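# Four arms lower a slung pipe into a trench

## Task

Using the slings attached to the pipe, ease it down into the trench until it lies along its full length on the trench floor. The attempt fails the moment the pipe travels quickly while in contact with a bank or the trench, for example by falling from height or rolling in.

## Robot and tools

Robots: four identical i2rt Big YAM arms named arm1, arm2, arm3 and arm4. Each has six revolute joints, a two-finger gripper and a wrist camera. Two fixed room cameras, cam_high and cam_low, also give views. The wrist cameras are arm1_cam_wrist to arm4_cam_wrist. The hand reaches roughly 1.0 m from the joint 1 axis.

Frame: all poses use one shared scene frame. Its origin is on the floor and +z is up. Each arm's foot (base_link) faces along its own +x. Feet in metres: arm1 at (-1.010, -0.478, 0.809); arm2 at (-0.307, 0.516, 0.819); arm3 at (0.612, -0.542, 0.812); arm4 at (1.210, 0.500, 0.782). arm1 and arm3 stand on the -y side, and arm2 and arm4 on the +y side, facing across. The point called hand lies between the finger pads, about 1 cm behind the tips. The fingers point along the hand's +z and open and close along its y. hand_target is where the hand would be at the joint targets the drive currently holds. Printed hand positions grow less accurate at long reach.

Tool move: it takes optional keys arm1 to arm4 plus cameras. An arm left out gets no new command but may keep pushing toward an earlier target. Each arm's part may contain:
- joints: an object of absolute targets keyed by joint name. joint1_rad runs -2.879 to 2.879 and turns the arm about its foot, counter-clockwise from above is positive. joint2_rad runs 0 to 3.141 and is the shoulder. joint3_rad runs 0 to 3.019 and is the elbow. joint4_rad runs -1.692 to 1.57 and pitches the hand, positive tilts the fingers up. joint5_rad runs -1.57 to 1.57 and swings the hand sideways, positive to the arm's right. joint6_rad runs -2.094 to 2.094 and rolls the hand. gripper_m runs 0 to 0.093 and is the fingertip gap in metres. Angles are in radians.
- target: one list of seven numbers [x, y, z, qw, qx, qy, qz]. This is an absolute hand pose in the scene frame, in metres with a unit quaternion. The hand travels in a straight line toward it from its current hand_target. When target is given, joints may contain only gripper_m.
- speed: the top path speed in m/s, from 0.002 to 0.5 with a default of 0.25. It is only allowed together with target. Rotation is capped at twice that value in rad/s.
All motions in one call start together. Every hand path in the call finishes at the same moment, paced by the slowest one. Paths do not avoid obstacles or other arms. Hands lag, drift and may overshoot the speed, more so when the arm is nearly straight. A path that would run too long is cut off short of its goal. Each step is clipped to within 100 mm and 20 degrees of the measured hand pose. A centimetre of final error is common. The cameras key takes a list of camera names or "all"; [] means none. An unknown key or camera name makes the call invalid. A value out of range gets the call refused, and then the later move, wait and finished_scene calls in that reply are skipped.

Results: the move line lists each arm that was sent a motion, with done or its worst status word. joint_status and hand_status tell how each motion ended. off_target means it stopped short and may still be pushing. time_out means the arm could not finish and now holds nearby targets; on_its_own lists joints still heading there, and its "held at" values are targets, not readings. not_followed, "joint command not followed" or "pose unreachable" mean a self- or arm-collision check withheld the command, although a gripper command still runs. "as last shown" marks arms the call did not command; their lines repeat earlier values. The pictures line names the cameras in image order. Joint velocities are in rad/s, with the gripper in m/s, and may read "within noise". Joint torques are in N m and include the arm's own weight. Values 3 and 4 wrap at ±28, so a large torque can read with a flipped sign. Positive torque pushes toward a larger joint value.

Gripper: during a firm grip the reading sits up to about 5 mm below the part's width, or up to about 2 mm above it on some grippers. Closed on nothing it reads 0 to 0.003. To release, command a gap well above the reading.

wait: seconds, from 0 to 10, plus optional cameras. It sends nothing new and returns the full state. zoom_image: camera and region [x0, y0, x1, y1] in image pixels, measured from the top-left corner, no larger than 504 by 504. Images are 672x504. read_manual: optional section, "licences" only, which returns the URDF licence text. finished_scene: scene, the current scene's number. It ends the scene permanently, so the pipe must already rest on the trench floor without support.

Hazards: do not drop the pipe, let it roll, or bring it down fast onto a bank or into the trench. Keep everything inside the work area and off the floor. Avoid robots squeezing each other, including one gripper closing on another arm's fingers; nothing reports that robots are touching. Arms keep pushing on contact and do not wait for one another. Long hard pushes, outstretched holds and loads heat the motors. MOTOR HOT appears near 85 °C. At 100 °C that arm drops and shows an OVER-TEMPERATURE FAULT, and afterwards its keys read limit_stop_at_motor_heat until targets are sent again. Loose objects may occasionally get nudged. The scene keeps running while you think, holding the last command.

Each tool is called after "Request:" by a JSON object that holds its "fn" and its "kwargs".

## Session

Request:
{"fn": "move", "kwargs": {}}

Scene clock: 0.00 s.
Joint torques (N m): no reading
Heat: arm1: hottest joint2_rad 29 °C; arm2: hottest gripper 29 °C; arm3: hottest joint2_rad 29 °C; arm4: hottest joint5_rad 29 °C.
Joint velocities: within noise
arm1.joint_positions: joint1_rad=+0.463 joint2_rad=+0.644 joint3_rad=+1.433 joint4_rad=-1.528 joint5_rad=-0.151 joint6_rad=+0.131 gripper_m=+0.09396
arm1.joint_status: not commanded
arm1.hand: x=-1.1007 y=-0.2799 z=+1.3245 quat_wxyz=(-0.162, +0.716, -0.571, -0.367) (m; scene frame)
arm1.hand_target: x=-1.1003 y=-0.2818 z=+1.3343 quat_wxyz=(-0.169, +0.713, -0.567, -0.376) (m; scene frame)
arm1.hand_status: not commanded
arm2.joint_positions: joint1_rad=+0.344 joint2_rad=+0.519 joint3_rad=+1.379 joint4_rad=-1.320 joint5_rad=+0.063 joint6_rad=+0.187 gripper_m=+0.09396
arm2.joint_status: not commanded
arm2.hand: x=-0.2620 y=+0.3341 z=+1.3801 quat_wxyz=(-0.439, -0.579, -0.615, +0.304) (m; scene frame)
arm2.hand_target: x=-0.2629 y=+0.3373 z=+1.3911 quat_wxyz=(-0.449, -0.575, -0.610, +0.310) (m; scene frame)
arm2.hand_status: not commanded
arm3.joint_positions: joint1_rad=-0.192 joint2_rad=+0.525 joint3_rad=+1.406 joint4_rad=-1.298 joint5_rad=-0.073 joint6_rad=+0.119 gripper_m=+0.09396
arm3.joint_status: not commanded
arm3.hand: x=+0.6033 y=-0.3522 z=+1.3879 quat_wxyz=(-0.348, +0.562, -0.618, -0.425) (m; scene frame)
arm3.hand_target: x=+0.6032 y=-0.3558 z=+1.3978 quat_wxyz=(-0.355, +0.558, -0.613, -0.433) (m; scene frame)
arm3.hand_status: not commanded
arm4.joint_positions: joint1_rad=-0.380 joint2_rad=+0.466 joint3_rad=+1.426 joint4_rad=-1.395 joint5_rad=+0.164 joint6_rad=+0.191 gripper_m=+0.09396
arm4.joint_status: not commanded
arm4.hand: x=+1.1323 y=+0.3633 z=+1.3533 quat_wxyz=(-0.305, -0.747, -0.388, +0.446) (m; scene frame)
arm4.hand_target: x=+1.1330 y=+0.3657 z=+1.3639 quat_wxyz=(-0.312, -0.741, -0.383, +0.454) (m; scene frame)
arm4.hand_status: not commanded
pictures: arm1_cam_wrist, arm2_cam_wrist, arm3_cam_wrist, arm4_cam_wrist, cam_high, cam_low

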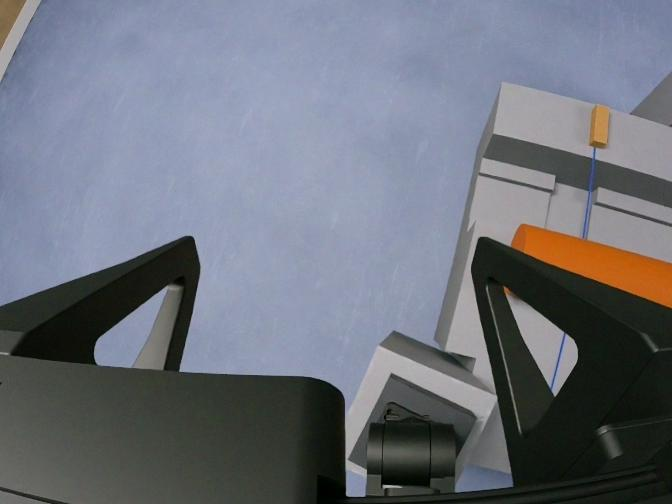

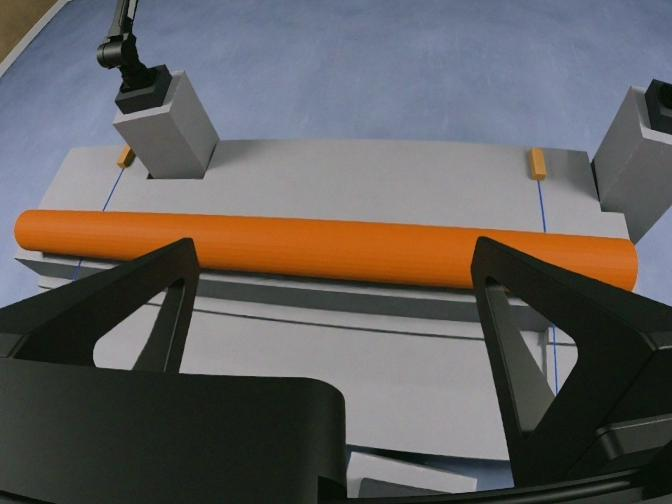

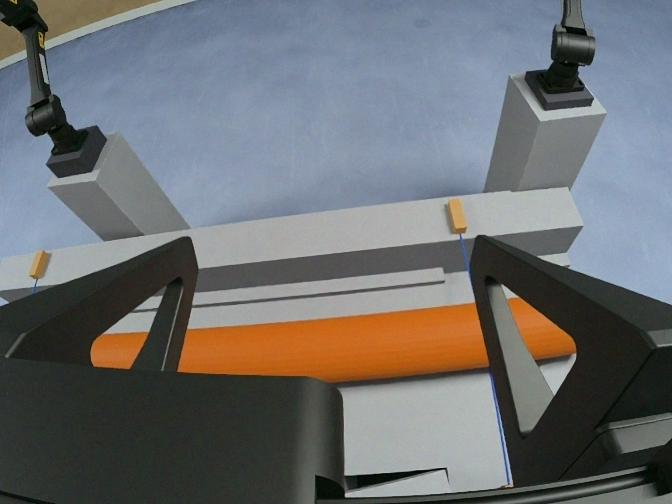

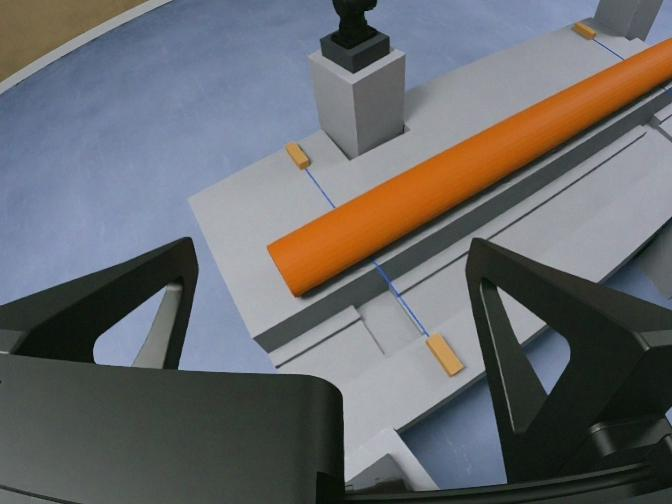

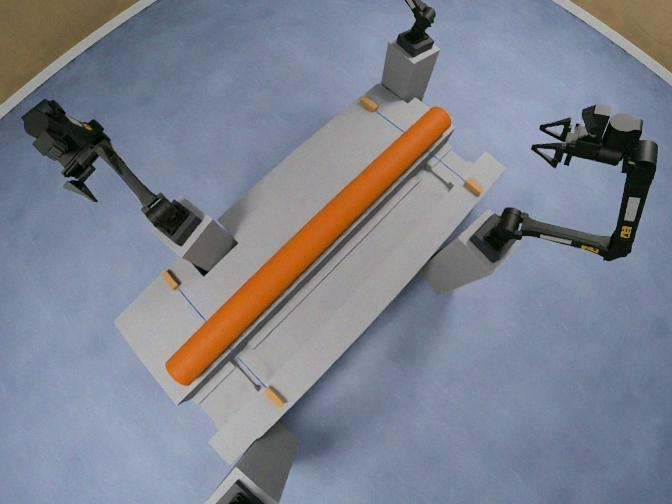

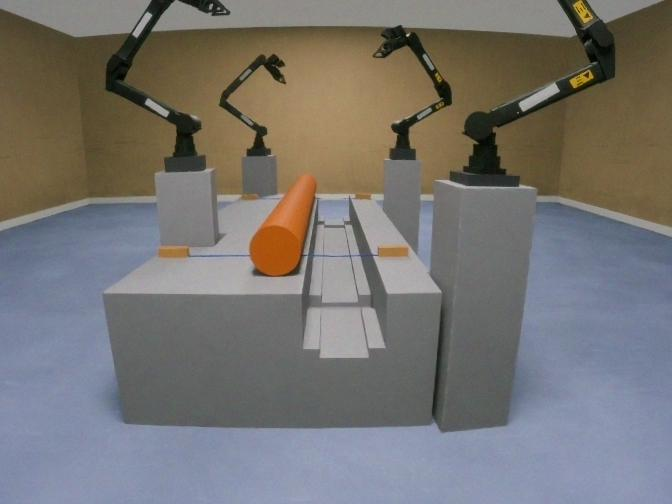

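Request:
{"fn": "zoom_image", "kwargs": {"camera": "cam_low", "region": [90, 160, 450, 440]}}

Request:
{"fn": "zoom_image", "kwargs": {"camera": "cam_high", "region": [100, 200, 350, 480]}}

Request:
{"fn": "zoom_image", "kwargs": {"camera": "cam_high", "region": [330, 70, 530, 270]}}

Request:
{"fn": "zoom_image", "kwargs": {"camera": "arm2_cam_wrist", "region": [0, 100, 672, 504]}}

Request:
{"fn": "zoom_image", "kwargs": {"camera": "arm4_cam_wrist", "region": [170, 50, 672, 504]}}

Scaled by 1.400.

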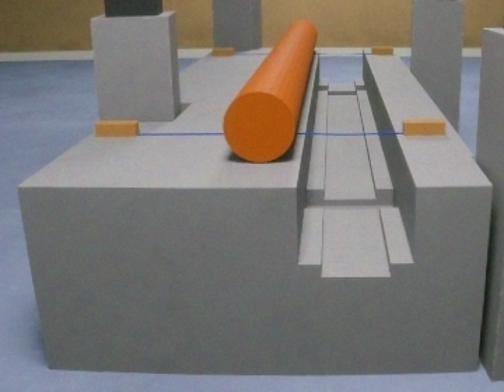

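Scaled by 1.800.

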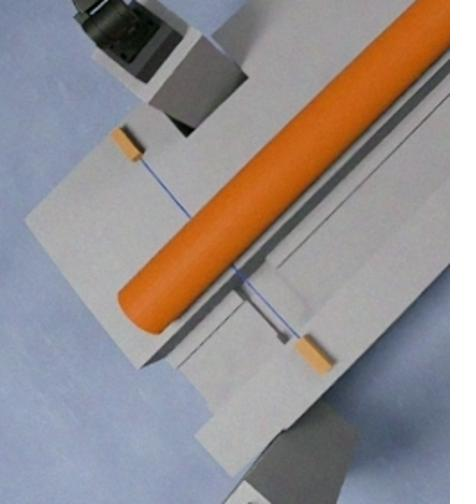

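Scaled by 2.520.

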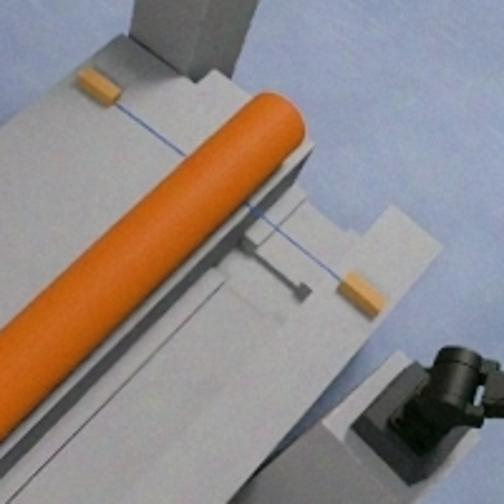

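Region (0, 100, 672, 504) is 672x404 pixels. A region can be at most 504 by 504 pixels.

Scaled by 1.004 from the camera's 672x504 image, which has a finer 960x720 frame.

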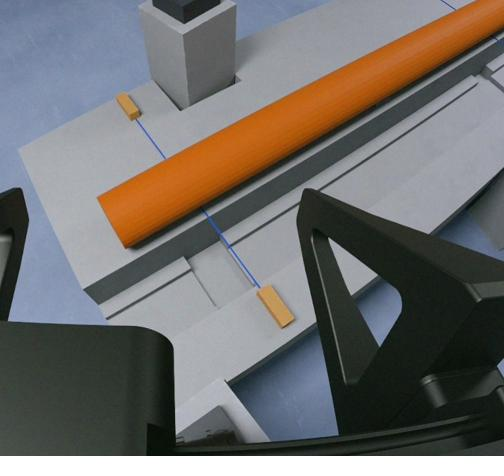

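Request:
{"fn": "zoom_image", "kwargs": {"camera": "cam_low", "region": [240, 180, 420, 370]}}

Request:
{"fn": "zoom_image", "kwargs": {"camera": "arm2_cam_wrist", "region": [400, 130, 672, 400]}}

Request:
{"fn": "zoom_image", "kwargs": {"camera": "arm4_cam_wrist", "region": [240, 130, 500, 400]}}

Request:
{"fn": "zoom_image", "kwargs": {"camera": "arm1_cam_wrist", "region": [420, 60, 672, 310]}}

Request:
{"fn": "zoom_image", "kwargs": {"camera": "arm3_cam_wrist", "region": [380, 160, 620, 420]}}

Scaled by 2.653.

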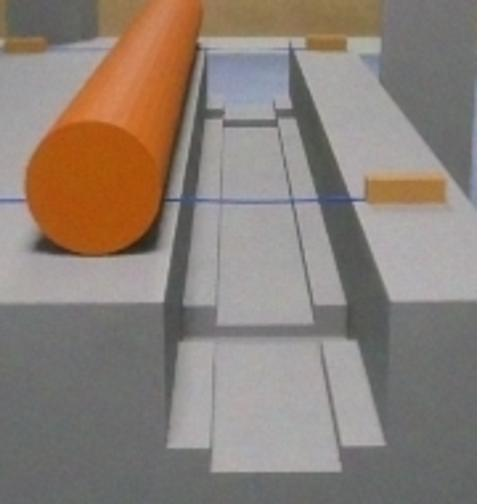

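Scaled by 1.853 from the camera's 672x504 image, which has a finer 960x720 frame.

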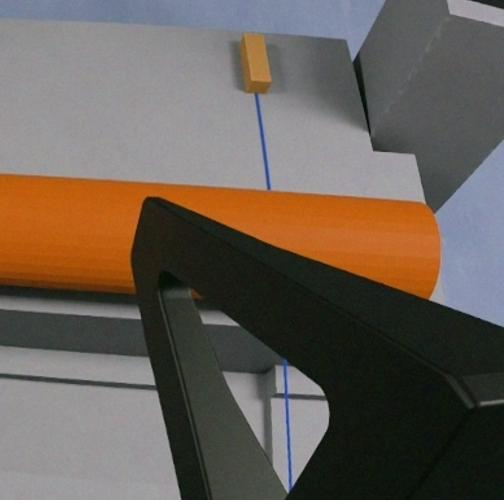

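Scaled by 1.867 from the camera's 672x504 image, which has a finer 960x720 frame.

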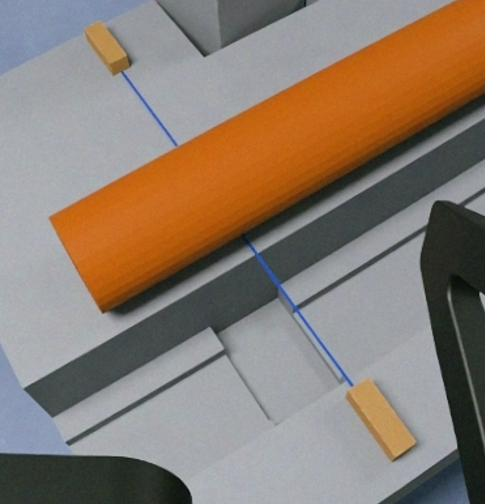

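Scaled by 2.000 from the camera's 672x504 image, which has a finer 960x720 frame.

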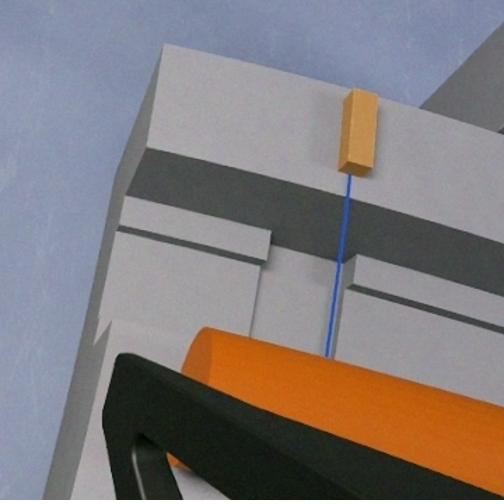

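Scaled by 1.938 from the camera's 672x504 image, which has a finer 960x720 frame.

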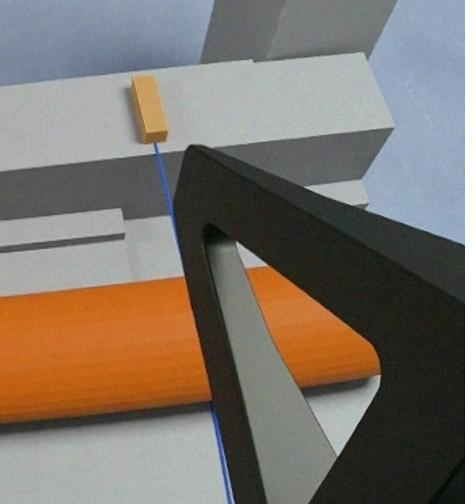

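Request:
{"fn": "move", "kwargs": {"arm1": {"joints": {"joint1_rad": -1.585, "joint2_rad": 1.614, "joint3_rad": 0.625, "joint4_rad": -0.581, "joint5_rad": 0, "joint6_rad": -1.763}}, "arm2": {"joints": {"joint1_rad": -0.969, "joint2_rad": 1.901, "joint3_rad": 1.04, "joint4_rad": -0.709, "joint5_rad": 0, "joint6_rad": -1.03}}, "arm3": {"joints": {"joint1_rad": -1.688, "joint2_rad": 1.48, "joint3_rad": 0.438, "joint4_rad": -0.528, "joint5_rad": 0, "joint6_rad": -1.522}}, "arm4": {"joints": {"joint1_rad": -1.063, "joint2_rad": 1.721, "joint3_rad": 0.895, "joint4_rad": -0.745, "joint5_rad": 0, "joint6_rad": -0.997}}}}

Scene clock: 111.23 s.
Joint torques (N m): arm1=[0.26 -9 4.79 0.92 -0.15 -0.09] | arm2=[-0.5 -16.97 7.05 -0.1 -0.23 0.03] | arm3=[1.03 -8 4.42 0.42 -0.35 -0.07] | arm4=[0.67 -13.63 5.98 0.61 -0.01 0]
Heat: arm1: hottest joint3_rad 35 °C; arm2: hottest joint3_rad 38 °C; arm3: hottest joint3_rad 30 °C; arm4: hottest joint3_rad 33 °C.
move: arm1 done; arm2 done; arm3 done; arm4 done
Joint velocities: within noise
arm1.joint_positions: joint1_rad=-1.585 joint2_rad=+1.599 joint3_rad=+0.630 joint4_rad=-0.591 joint5_rad=+0.001 joint6_rad=-1.754 gripper_m=+0.09398
arm1.joint_status: all done
arm1.hand: x=-0.6964 y=-0.5404 z=+0.7602 quat_wxyz=(-0.004, +0.704, -0.710, +0.013) (m; scene frame)
arm1.hand_target: x=-0.6993 y=-0.5395 z=+0.7546 quat_wxyz=(-0.002, +0.707, -0.707, +0.008) (m; scene frame)
arm1.hand_status: not commanded
arm2.joint_positions: joint1_rad=-0.971 joint2_rad=+1.910 joint3_rad=+1.038 joint4_rad=-0.719 joint5_rad=+0.002 joint6_rad=-1.023 gripper_m=+0.09397
arm2.joint_status: all done
arm2.hand: x=-0.6961 y=+0.2832 z=+0.7510 quat_wxyz=(-0.007, -0.710, -0.704, -0.003) (m; scene frame)
arm2.hand_target: x=-0.7000 y=+0.2796 z=+0.7553 quat_wxyz=(-0.005, -0.707, -0.707, +0.007) (m; scene frame)
arm2.hand_status: not commanded
arm3.joint_positions: joint1_rad=-1.686 joint2_rad=+1.473 joint3_rad=+0.434 joint4_rad=-0.538 joint5_rad=+0.003 joint6_rad=-1.515 gripper_m=+0.09397
arm3.joint_status: all done
arm3.hand: x=+0.8564 y=-0.5305 z=+0.7517 quat_wxyz=(-0.001, +0.705, -0.709, -0.003) (m; scene frame)
arm3.hand_target: x=+0.8602 y=-0.5304 z=+0.7511 quat_wxyz=(-0.005, +0.707, -0.707, -0.002) (m; scene frame)
arm3.hand_status: not commanded
arm4.joint_positions: joint1_rad=-1.069 joint2_rad=+1.732 joint3_rad=+0.885 joint4_rad=-0.758 joint5_rad=+0.000 joint6_rad=-0.984 gripper_m=+0.09397
arm4.joint_status: all done
arm4.hand: x=+0.8770 y=+0.2879 z=+0.7427 quat_wxyz=(-0.006, -0.714, -0.700, -0.017) (m; scene frame)
arm4.hand_target: x=+0.8699 y=+0.2806 z=+0.7491 quat_wxyz=(-0.003, -0.707, -0.707, -0.001) (m; scene frame)
arm4.hand_status: not commanded
pictures: arm1_cam_wrist, arm2_cam_wrist, arm3_cam_wrist, arm4_cam_wrist, cam_high, cam_low

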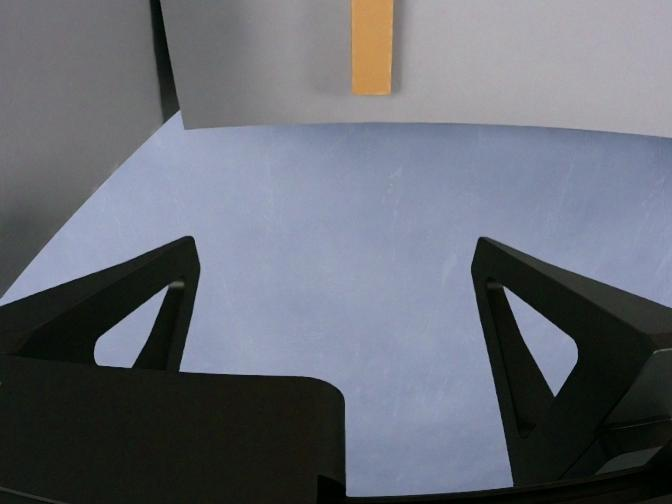

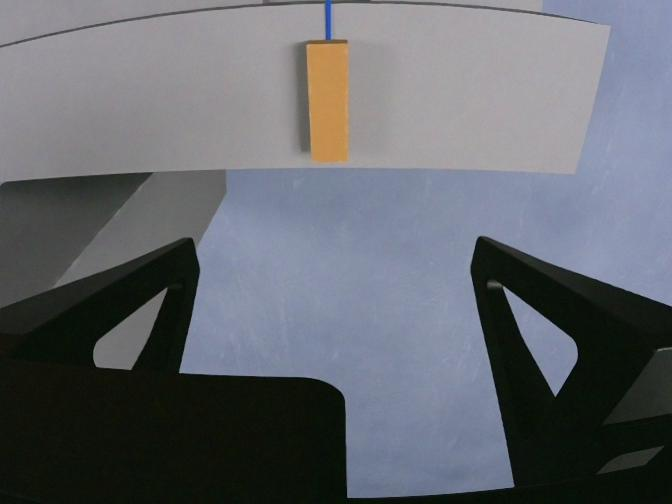

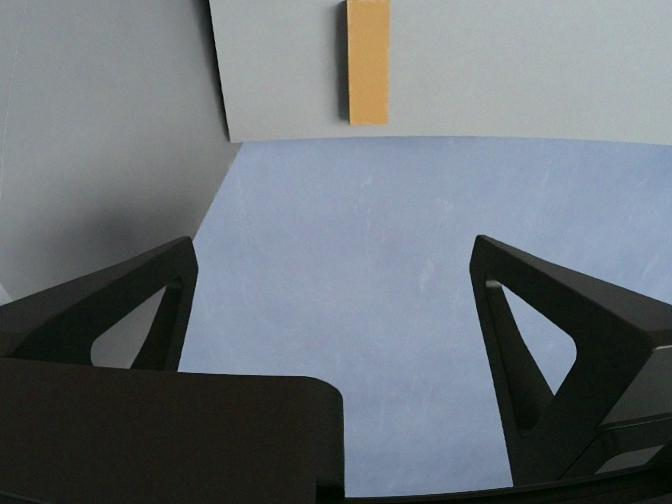

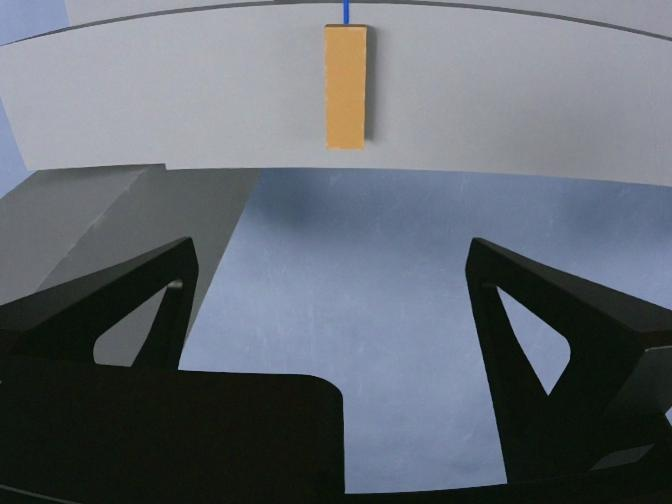

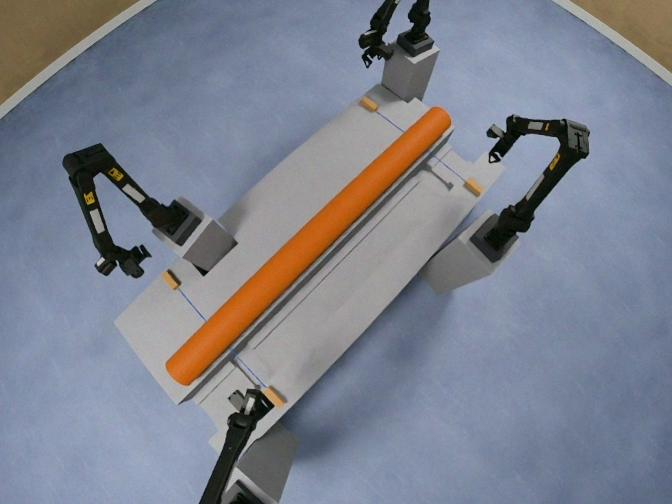

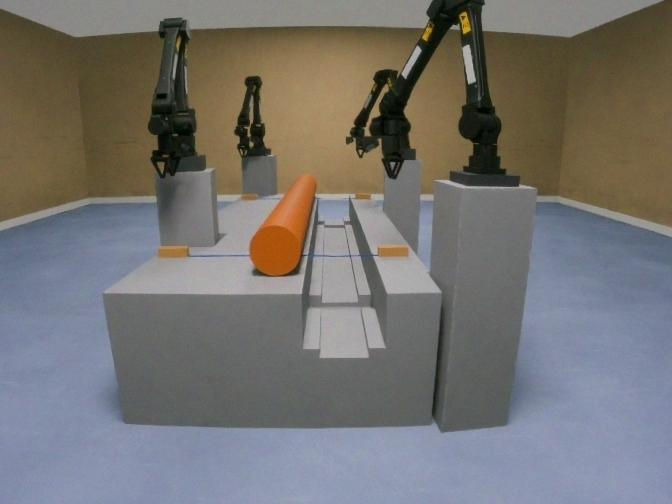

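Request:
{"fn": "move", "kwargs": {"arm1": {"target": [-0.66, -0.491, 0.62, 0, 0.7071, -0.7071, 0], "speed": 0.2}, "arm2": {"target": [-0.693, 0.283, 0.62, 0, 0.7071, 0.7071, 0], "speed": 0.2}, "arm3": {"target": [0.884, -0.508, 0.62, 0, 0.7071, -0.7071, 0], "speed": 0.2}, "arm4": {"target": [0.872, 0.284, 0.62, 0, 0.7071, 0.7071, 0], "speed": 0.2}}}

Scene clock: 127.07 s.
Joint torques (N m): arm1=[0.21 -12.57 2.96 1.02 -0.15 0.12] | arm2=[-0.26 -18.08 5.39 -0.01 -0.08 0.08] | arm3=[1.9 -13.45 0.68 0.36 -0.09 0.1] | arm4=[0.44 -15.03 3.15 0.66 0.09 0.01]
Heat: arm1: hottest joint3_rad 34 °C; arm2: hottest joint3_rad 36 °C; arm3: hottest joint3_rad 30 °C; arm4: hottest joint3_rad 32 °C.
move: arm1 done; arm2 off_target; arm3 done; arm4 done
Joint velocities: within noise
arm1.joint_positions: joint1_rad=-1.432 joint2_rad=+2.077 joint3_rad=+0.726 joint4_rad=-0.243 joint5_rad=-0.007 joint6_rad=-1.615 gripper_m=+0.09398
arm1.joint_status: not commanded
arm1.hand: x=-0.6659 y=-0.4925 z=+0.6237 quat_wxyz=(+0.004, +0.709, -0.705, -0.003) (m; scene frame)
arm1.hand_target: x=-0.6601 y=-0.4910 z=+0.6202 quat_wxyz=(+0.000, +0.707, -0.707, +0.000) (m; scene frame)
arm1.hand_status: done (0.007 m and 0.6 deg from the pose sent, 0.153 m and 1.7 deg at the start)
arm2.joint_positions: joint1_rad=-0.971 joint2_rad=+2.216 joint3_rad=+1.027 joint4_rad=-0.424 joint5_rad=+0.012 joint6_rad=-1.023 gripper_m=+0.09397
arm2.joint_status: not commanded
arm2.hand: x=-0.6824 y=+0.2913 z=+0.6159 quat_wxyz=(-0.005, -0.710, -0.704, -0.015) (m; scene frame)
arm2.hand_target: x=-0.6930 y=+0.2830 z=+0.6203 quat_wxyz=(+0.000, -0.707, -0.707, +0.000) (m; scene frame)
arm2.hand_status: off_target (0.014 m and 1.9 deg from the pose sent, 0.131 m and 1.0 deg at the start)
arm3.joint_positions: joint1_rad=-1.617 joint2_rad=+2.053 joint3_rad=+0.523 joint4_rad=-0.058 joint5_rad=+0.006 joint6_rad=-1.451 gripper_m=+0.09397
arm3.joint_status: not commanded
arm3.hand: x=+0.8799 y=-0.5100 z=+0.6201 quat_wxyz=(+0.004, +0.707, -0.707, -0.005) (m; scene frame)
arm3.hand_target: x=+0.8839 y=-0.5080 z=+0.6200 quat_wxyz=(+0.000, +0.707, -0.707, +0.000) (m; scene frame)
arm3.hand_status: done (0.005 m and 0.7 deg from the pose sent, 0.136 m and 0.5 deg at the start)
arm4.joint_positions: joint1_rad=-1.069 joint2_rad=+2.049 joint3_rad=+0.862 joint4_rad=-0.405 joint5_rad=+0.002 joint6_rad=-0.987 gripper_m=+0.09397
arm4.joint_status: not commanded
arm4.hand: x=+0.8779 y=+0.2882 z=+0.6164 quat_wxyz=(-0.004, -0.712, -0.702, -0.012) (m; scene frame)
arm4.hand_target: x=+0.8720 y=+0.2840 z=+0.6200 quat_wxyz=(+0.000, -0.707, -0.707, +0.000) (m; scene frame)
arm4.hand_status: done (0.008 m and 1.6 deg from the pose sent, 0.123 m and 2.3 deg at the start)
pictures: arm1_cam_wrist, arm2_cam_wrist, arm3_cam_wrist, arm4_cam_wrist, cam_high, cam_low

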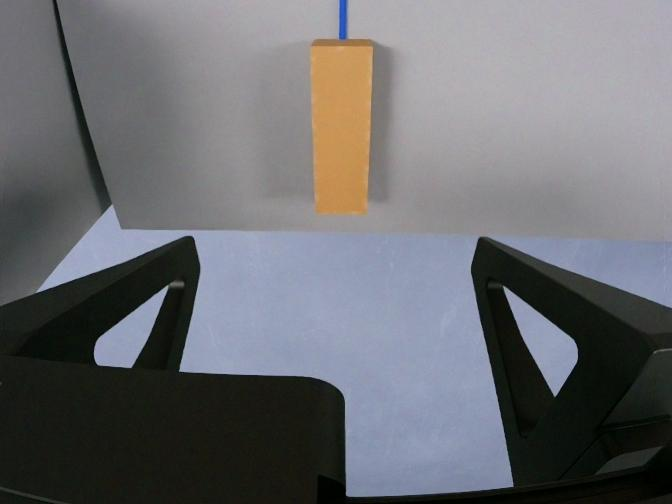

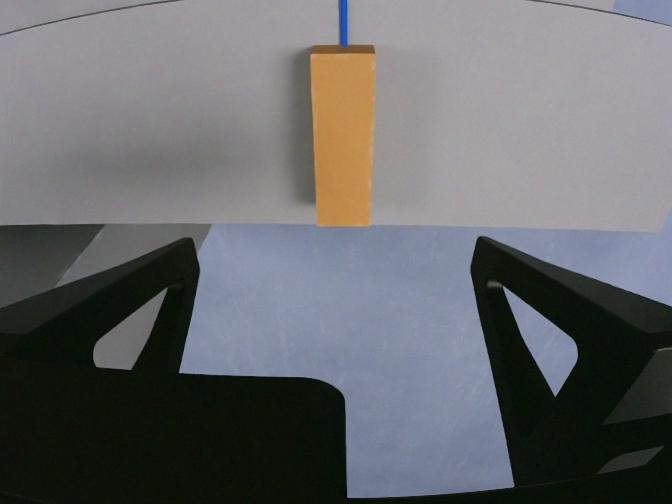

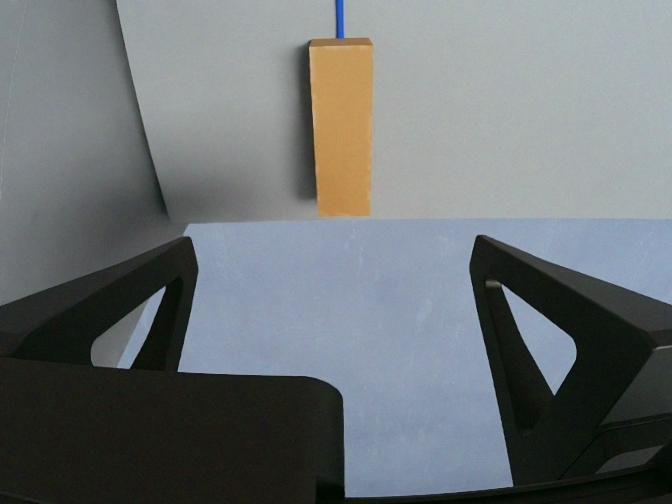

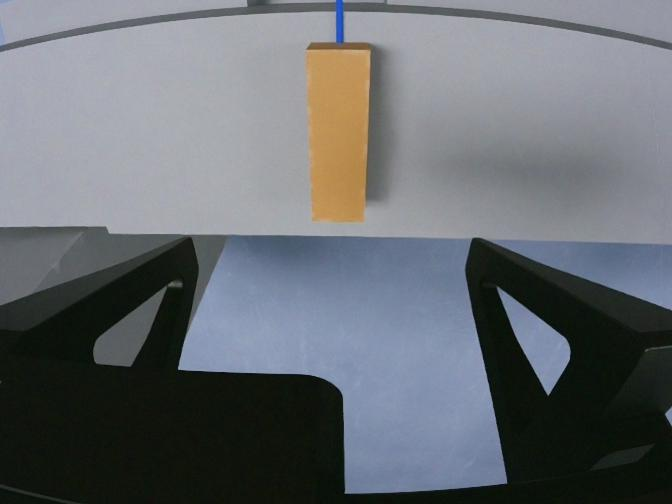

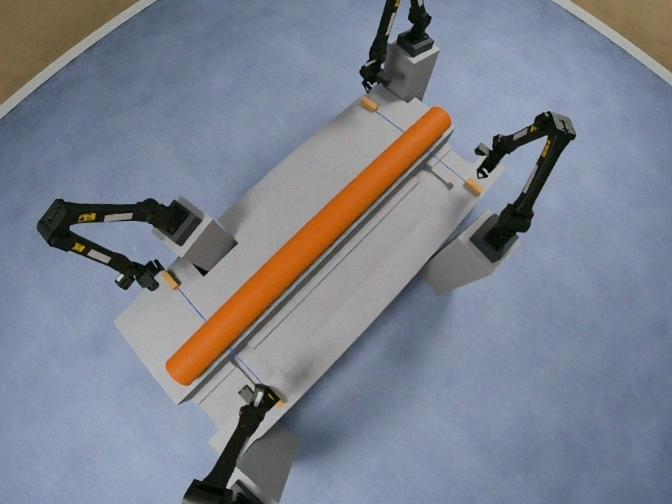

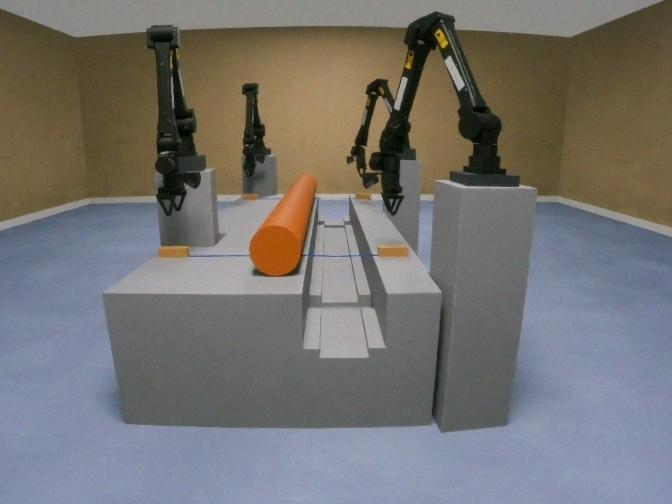

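Request:
{"fn": "move", "kwargs": {"arm1": {"target": [-0.654, -0.506, 0.49, 0, 0.7071, -0.7071, 0], "speed": 0.1}, "arm2": {"target": [-0.696, 0.303, 0.49, 0, 0.7071, 0.7071, 0], "speed": 0.1}, "arm3": {"target": [0.888, -0.524, 0.49, 0, 0.7071, -0.7071, 0], "speed": 0.1}, "arm4": {"target": [0.872, 0.3013, 0.49, 0, 0.7071, 0.7071, 0], "speed": 0.1}}}

Scene clock: 151.60 s.
Joint torques (N m): arm1=[-0.67 -14.51 0.69 1.03 -0.12 -0.11] | arm2=[-1.61 -18.14 3.62 0.09 -0.1 0.06] | arm3=[0.5 -15.15 -1.48 0.46 -0.11 -0.05] | arm4=[-0.32 -15.62 1.84 0.62 0.09 0]
Heat: arm1: hottest joint3_rad 32 °C; arm2: hottest joint3_rad 34 °C; arm3: hottest joint2_rad 29 °C; arm4: hottest joint3_rad 31 °C.
move: arm1 done; arm2 off_target; arm3 done; arm4 off_target
Joint velocities: within noise
arm1.joint_positions: joint1_rad=-1.457 joint2_rad=+2.475 joint3_rad=+0.896 joint4_rad=-0.004 joint5_rad=-0.007 joint6_rad=-1.635 gripper_m=+0.09398
arm1.joint_status: not commanded
arm1.hand: x=-0.6512 y=-0.5032 z=+0.4973 quat_wxyz=(+0.000, +0.707, -0.707, +0.001) (m; scene frame)
arm1.hand_target: x=-0.6541 y=-0.5060 z=+0.4902 quat_wxyz=(+0.000, +0.707, -0.707, +0.000) (m; scene frame)
arm1.hand_status: done (0.008 m and 0.2 deg from the pose sent, 0.135 m and 0.6 deg at the start)
arm2.joint_positions: joint1_rad=-0.998 joint2_rad=+2.539 joint3_rad=+1.140 joint4_rad=-0.207 joint5_rad=+0.013 joint6_rad=-1.067 gripper_m=+0.09397
arm2.joint_status: not commanded
arm2.hand: x=-0.6827 y=+0.3030 z=+0.4908 quat_wxyz=(-0.004, -0.704, -0.710, -0.012) (m; scene frame)
arm2.hand_target: x=-0.6960 y=+0.3030 z=+0.4904 quat_wxyz=(+0.000, -0.707, -0.707, +0.000) (m; scene frame)
arm2.hand_status: off_target (0.013 m and 1.5 deg from the pose sent, 0.127 m and 1.9 deg at the start)
arm3.joint_positions: joint1_rad=-1.664 joint2_rad=+2.519 joint3_rad=+0.706 joint4_rad=+0.235 joint5_rad=+0.007 joint6_rad=-1.500 gripper_m=+0.09397
arm3.joint_status: not commanded
arm3.hand: x=+0.8881 y=-0.5212 z=+0.4925 quat_wxyz=(+0.000, +0.707, -0.707, -0.002) (m; scene frame)
arm3.hand_target: x=+0.8880 y=-0.5240 z=+0.4900 quat_wxyz=(+0.000, +0.707, -0.707, +0.000) (m; scene frame)
arm3.hand_status: done (0.004 m and 0.2 deg from the pose sent, 0.131 m and 0.7 deg at the start)
arm4.joint_positions: joint1_rad=-1.096 joint2_rad=+2.408 joint3_rad=+0.937 joint4_rad=-0.125 joint5_rad=+0.003 joint6_rad=-1.026 gripper_m=+0.09397
arm4.joint_status: not commanded
arm4.hand: x=+0.8844 y=+0.3040 z=+0.4888 quat_wxyz=(-0.004, -0.708, -0.706, -0.013) (m; scene frame)
arm4.hand_target: x=+0.8720 y=+0.3013 z=+0.4902 quat_wxyz=(+0.000, -0.707, -0.707, +0.000) (m; scene frame)
arm4.hand_status: off_target (0.013 m and 1.6 deg from the pose sent, 0.127 m and 1.6 deg at the start)
pictures: arm1_cam_wrist, arm2_cam_wrist, arm3_cam_wrist, arm4_cam_wrist, cam_high, cam_low

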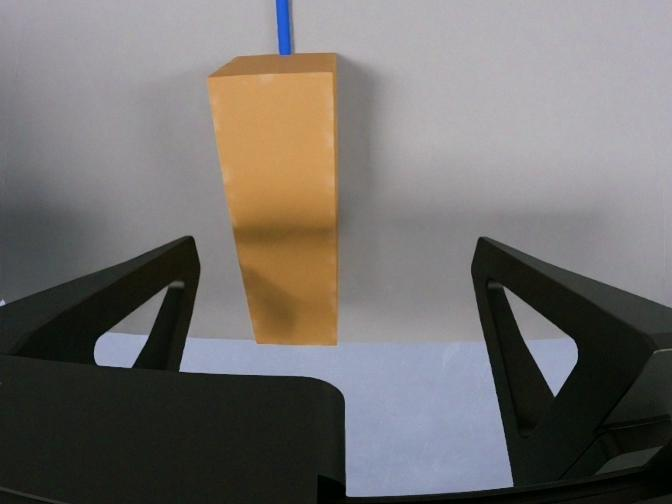

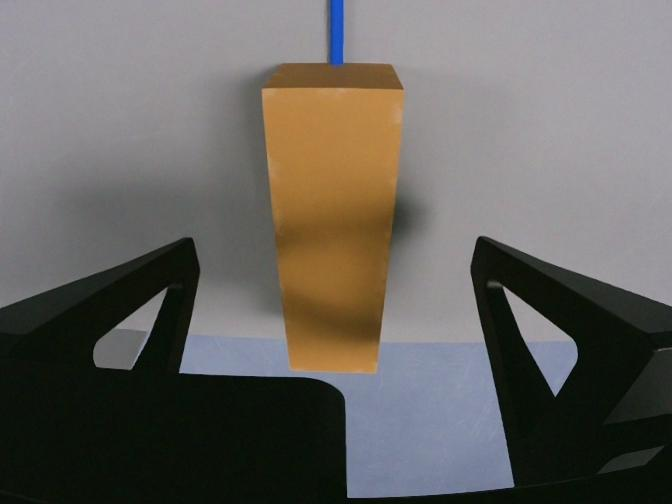

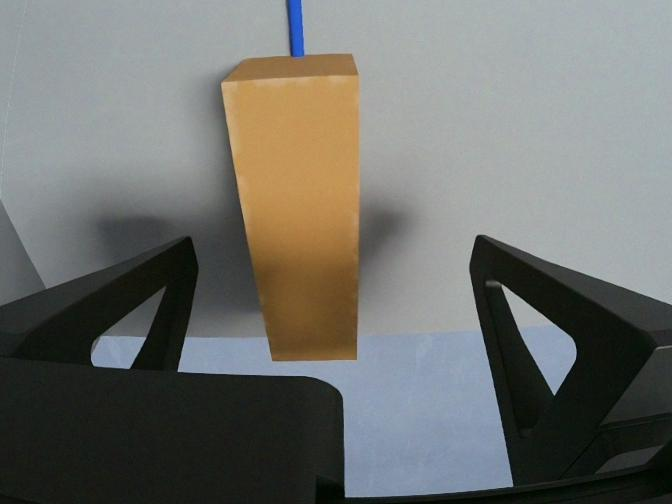

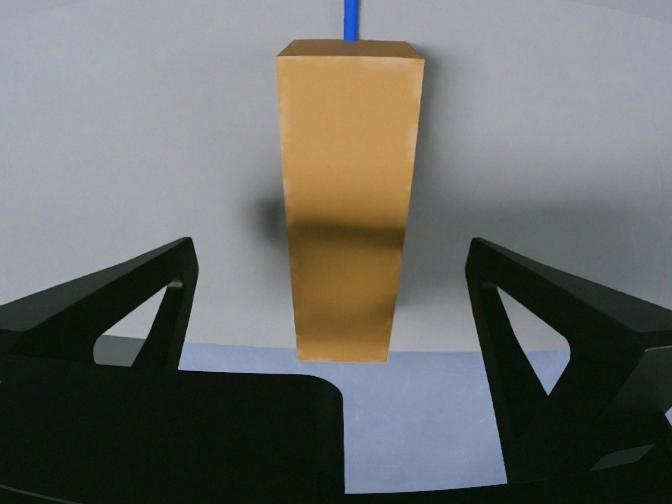

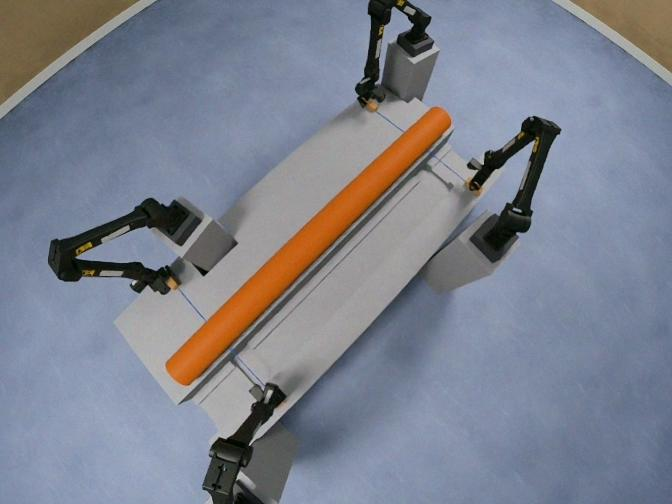

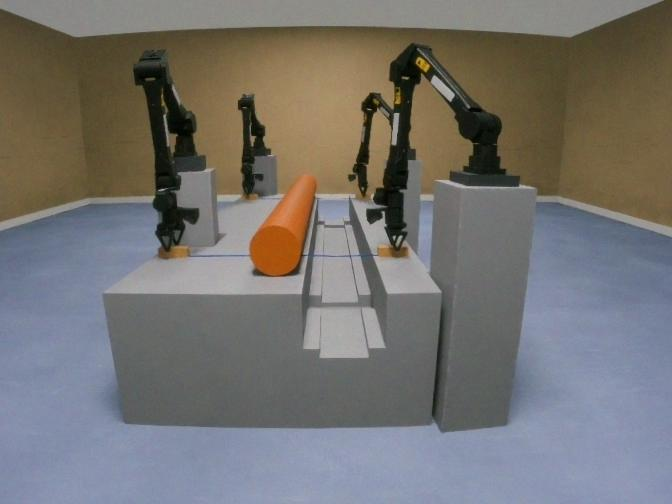

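Request:
{"fn": "move", "kwargs": {"arm1": {"target": [-0.670, -0.499, 0.460, 0, 0.7071, -0.7071, 0], "speed": 0.05}, "arm2": {"target": [-0.695, 0.297, 0.467, 0, 0.7071, 0.7071, 0], "speed": 0.05}, "arm3": {"target": [0.878, -0.518, 0.4645, 0, 0.7071, -0.7071, 0], "speed": 0.05}, "arm4": {"target": [0.867, 0.289, 0.468, 0, 0.7071, 0.7071, 0], "speed": 0.05}}}

Scene clock: 164.30 s.
Joint torques (N m): arm1=[0.97 -13.92 0.05 1.11 -0.16 0.07] | arm2=[-0.73 -17.85 3.58 0.09 -0.12 0.19] | arm3=[1.96 -14.51 -1.84 0.47 -0.12 0.1] | arm4=[0.97 -15.56 1.96 0.69 0.07 0.24]
Heat: arm1: hottest joint3_rad 31 °C; arm2: hottest joint2_rad 33 °C; arm3: hottest joint2_rad 30 °C; arm4: hottest joint3_rad 31 °C.
move: arm1 off_target; arm2 done; arm3 done; arm4 off_target
Joint velocities: within noise
arm1.joint_positions: joint1_rad=-1.457 joint2_rad=+2.561 joint3_rad=+0.904 joint4_rad=+0.078 joint5_rad=-0.007 joint6_rad=-1.635 gripper_m=+0.09398
arm1.joint_status: not commanded
arm1.hand: x=-0.6653 y=-0.5026 z=+0.4687 quat_wxyz=(-0.002, +0.707, -0.707, +0.003) (m; scene frame)
arm1.hand_target: x=-0.6701 y=-0.4991 z=+0.4603 quat_wxyz=(+0.000, +0.707, -0.707, +0.000) (m; scene frame)
arm1.hand_status: off_target (0.011 m and 0.4 deg from the pose sent, 0.042 m and 0.2 deg at the start)
arm2.joint_positions: joint1_rad=-0.998 joint2_rad=+2.594 joint3_rad=+1.181 joint4_rad=-0.188 joint5_rad=+0.013 joint6_rad=-1.067 gripper_m=+0.09397
arm2.joint_status: not commanded
arm2.hand: x=-0.6864 y=+0.3007 z=+0.4703 quat_wxyz=(-0.003, -0.704, -0.710, -0.010) (m; scene frame)
arm2.hand_target: x=-0.6950 y=+0.2970 z=+0.4672 quat_wxyz=(+0.000, -0.707, -0.707, +0.000) (m; scene frame)
arm2.hand_status: done (0.010 m and 1.3 deg from the pose sent, 0.027 m and 1.5 deg at the start)
arm3.joint_positions: joint1_rad=-1.658 joint2_rad=+2.603 joint3_rad=+0.732 joint4_rad=+0.297 joint5_rad=+0.007 joint6_rad=-1.492 gripper_m=+0.09397
arm3.joint_status: not commanded
arm3.hand: x=+0.8804 y=-0.5198 z=+0.4685 quat_wxyz=(-0.001, +0.707, -0.707, -0.001) (m; scene frame)
arm3.hand_target: x=+0.8780 y=-0.5180 z=+0.4646 quat_wxyz=(+0.000, +0.707, -0.707, +0.000) (m; scene frame)
arm3.hand_status: done (0.005 m and 0.2 deg from the pose sent, 0.030 m and 0.2 deg at the start)
arm4.joint_positions: joint1_rad=-1.096 joint2_rad=+2.466 joint3_rad=+0.996 joint4_rad=-0.121 joint5_rad=+0.003 joint6_rad=-1.026 gripper_m=+0.09397
arm4.joint_status: not commanded
arm4.hand: x=+0.8735 y=+0.2973 z=+0.4694 quat_wxyz=(-0.004, -0.708, -0.706, -0.011) (m; scene frame)
arm4.hand_target: x=+0.8672 y=+0.2891 z=+0.4682 quat_wxyz=(+0.000, -0.707, -0.707, +0.000) (m; scene frame)
arm4.hand_status: off_target (0.011 m and 1.3 deg from the pose sent, 0.031 m and 1.6 deg at the start)
pictures: arm1_cam_wrist, arm2_cam_wrist, arm3_cam_wrist, arm4_cam_wrist, cam_high, cam_low

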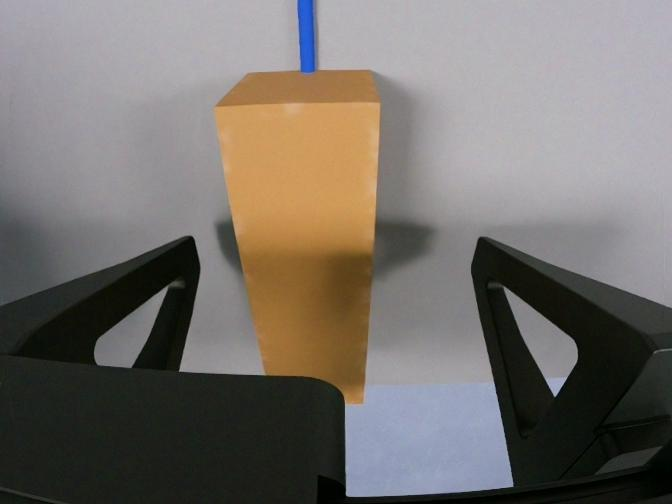

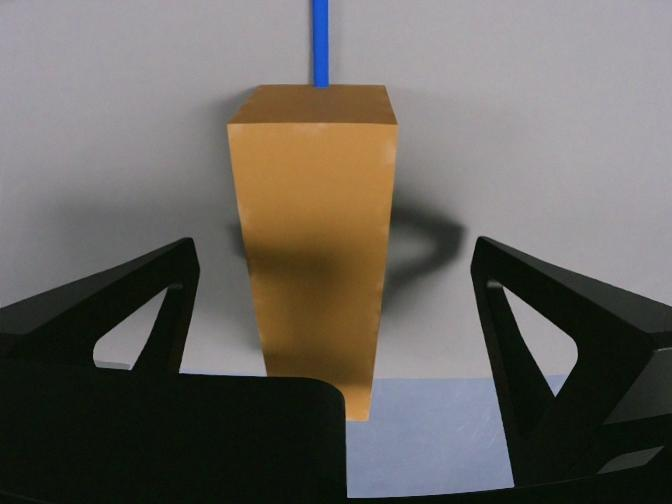

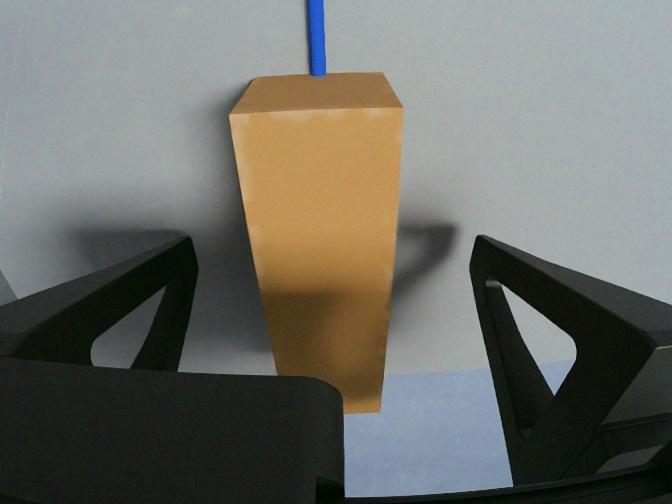

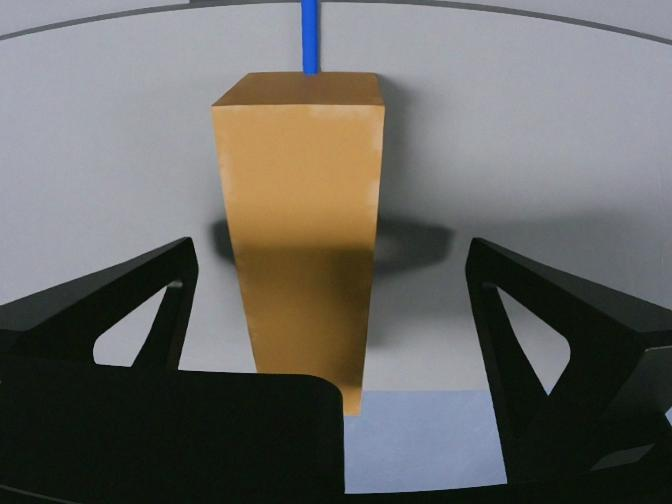

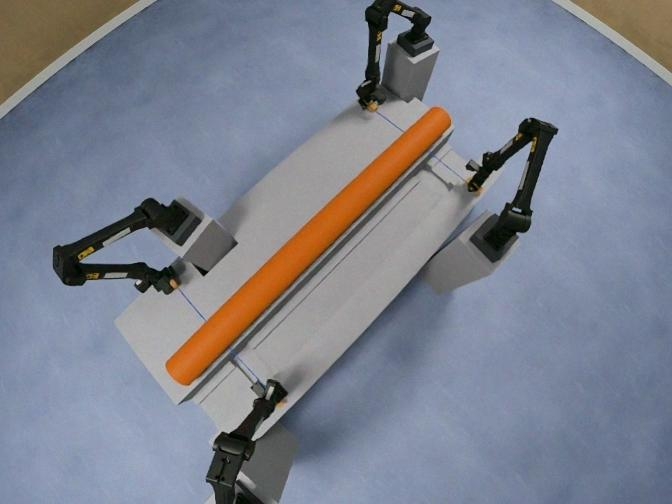

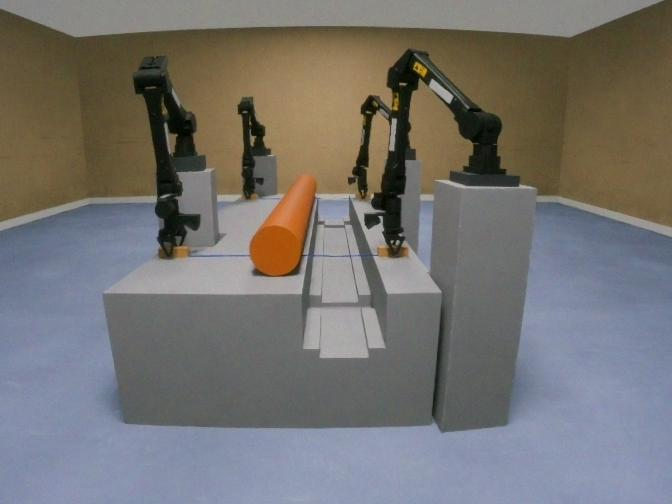

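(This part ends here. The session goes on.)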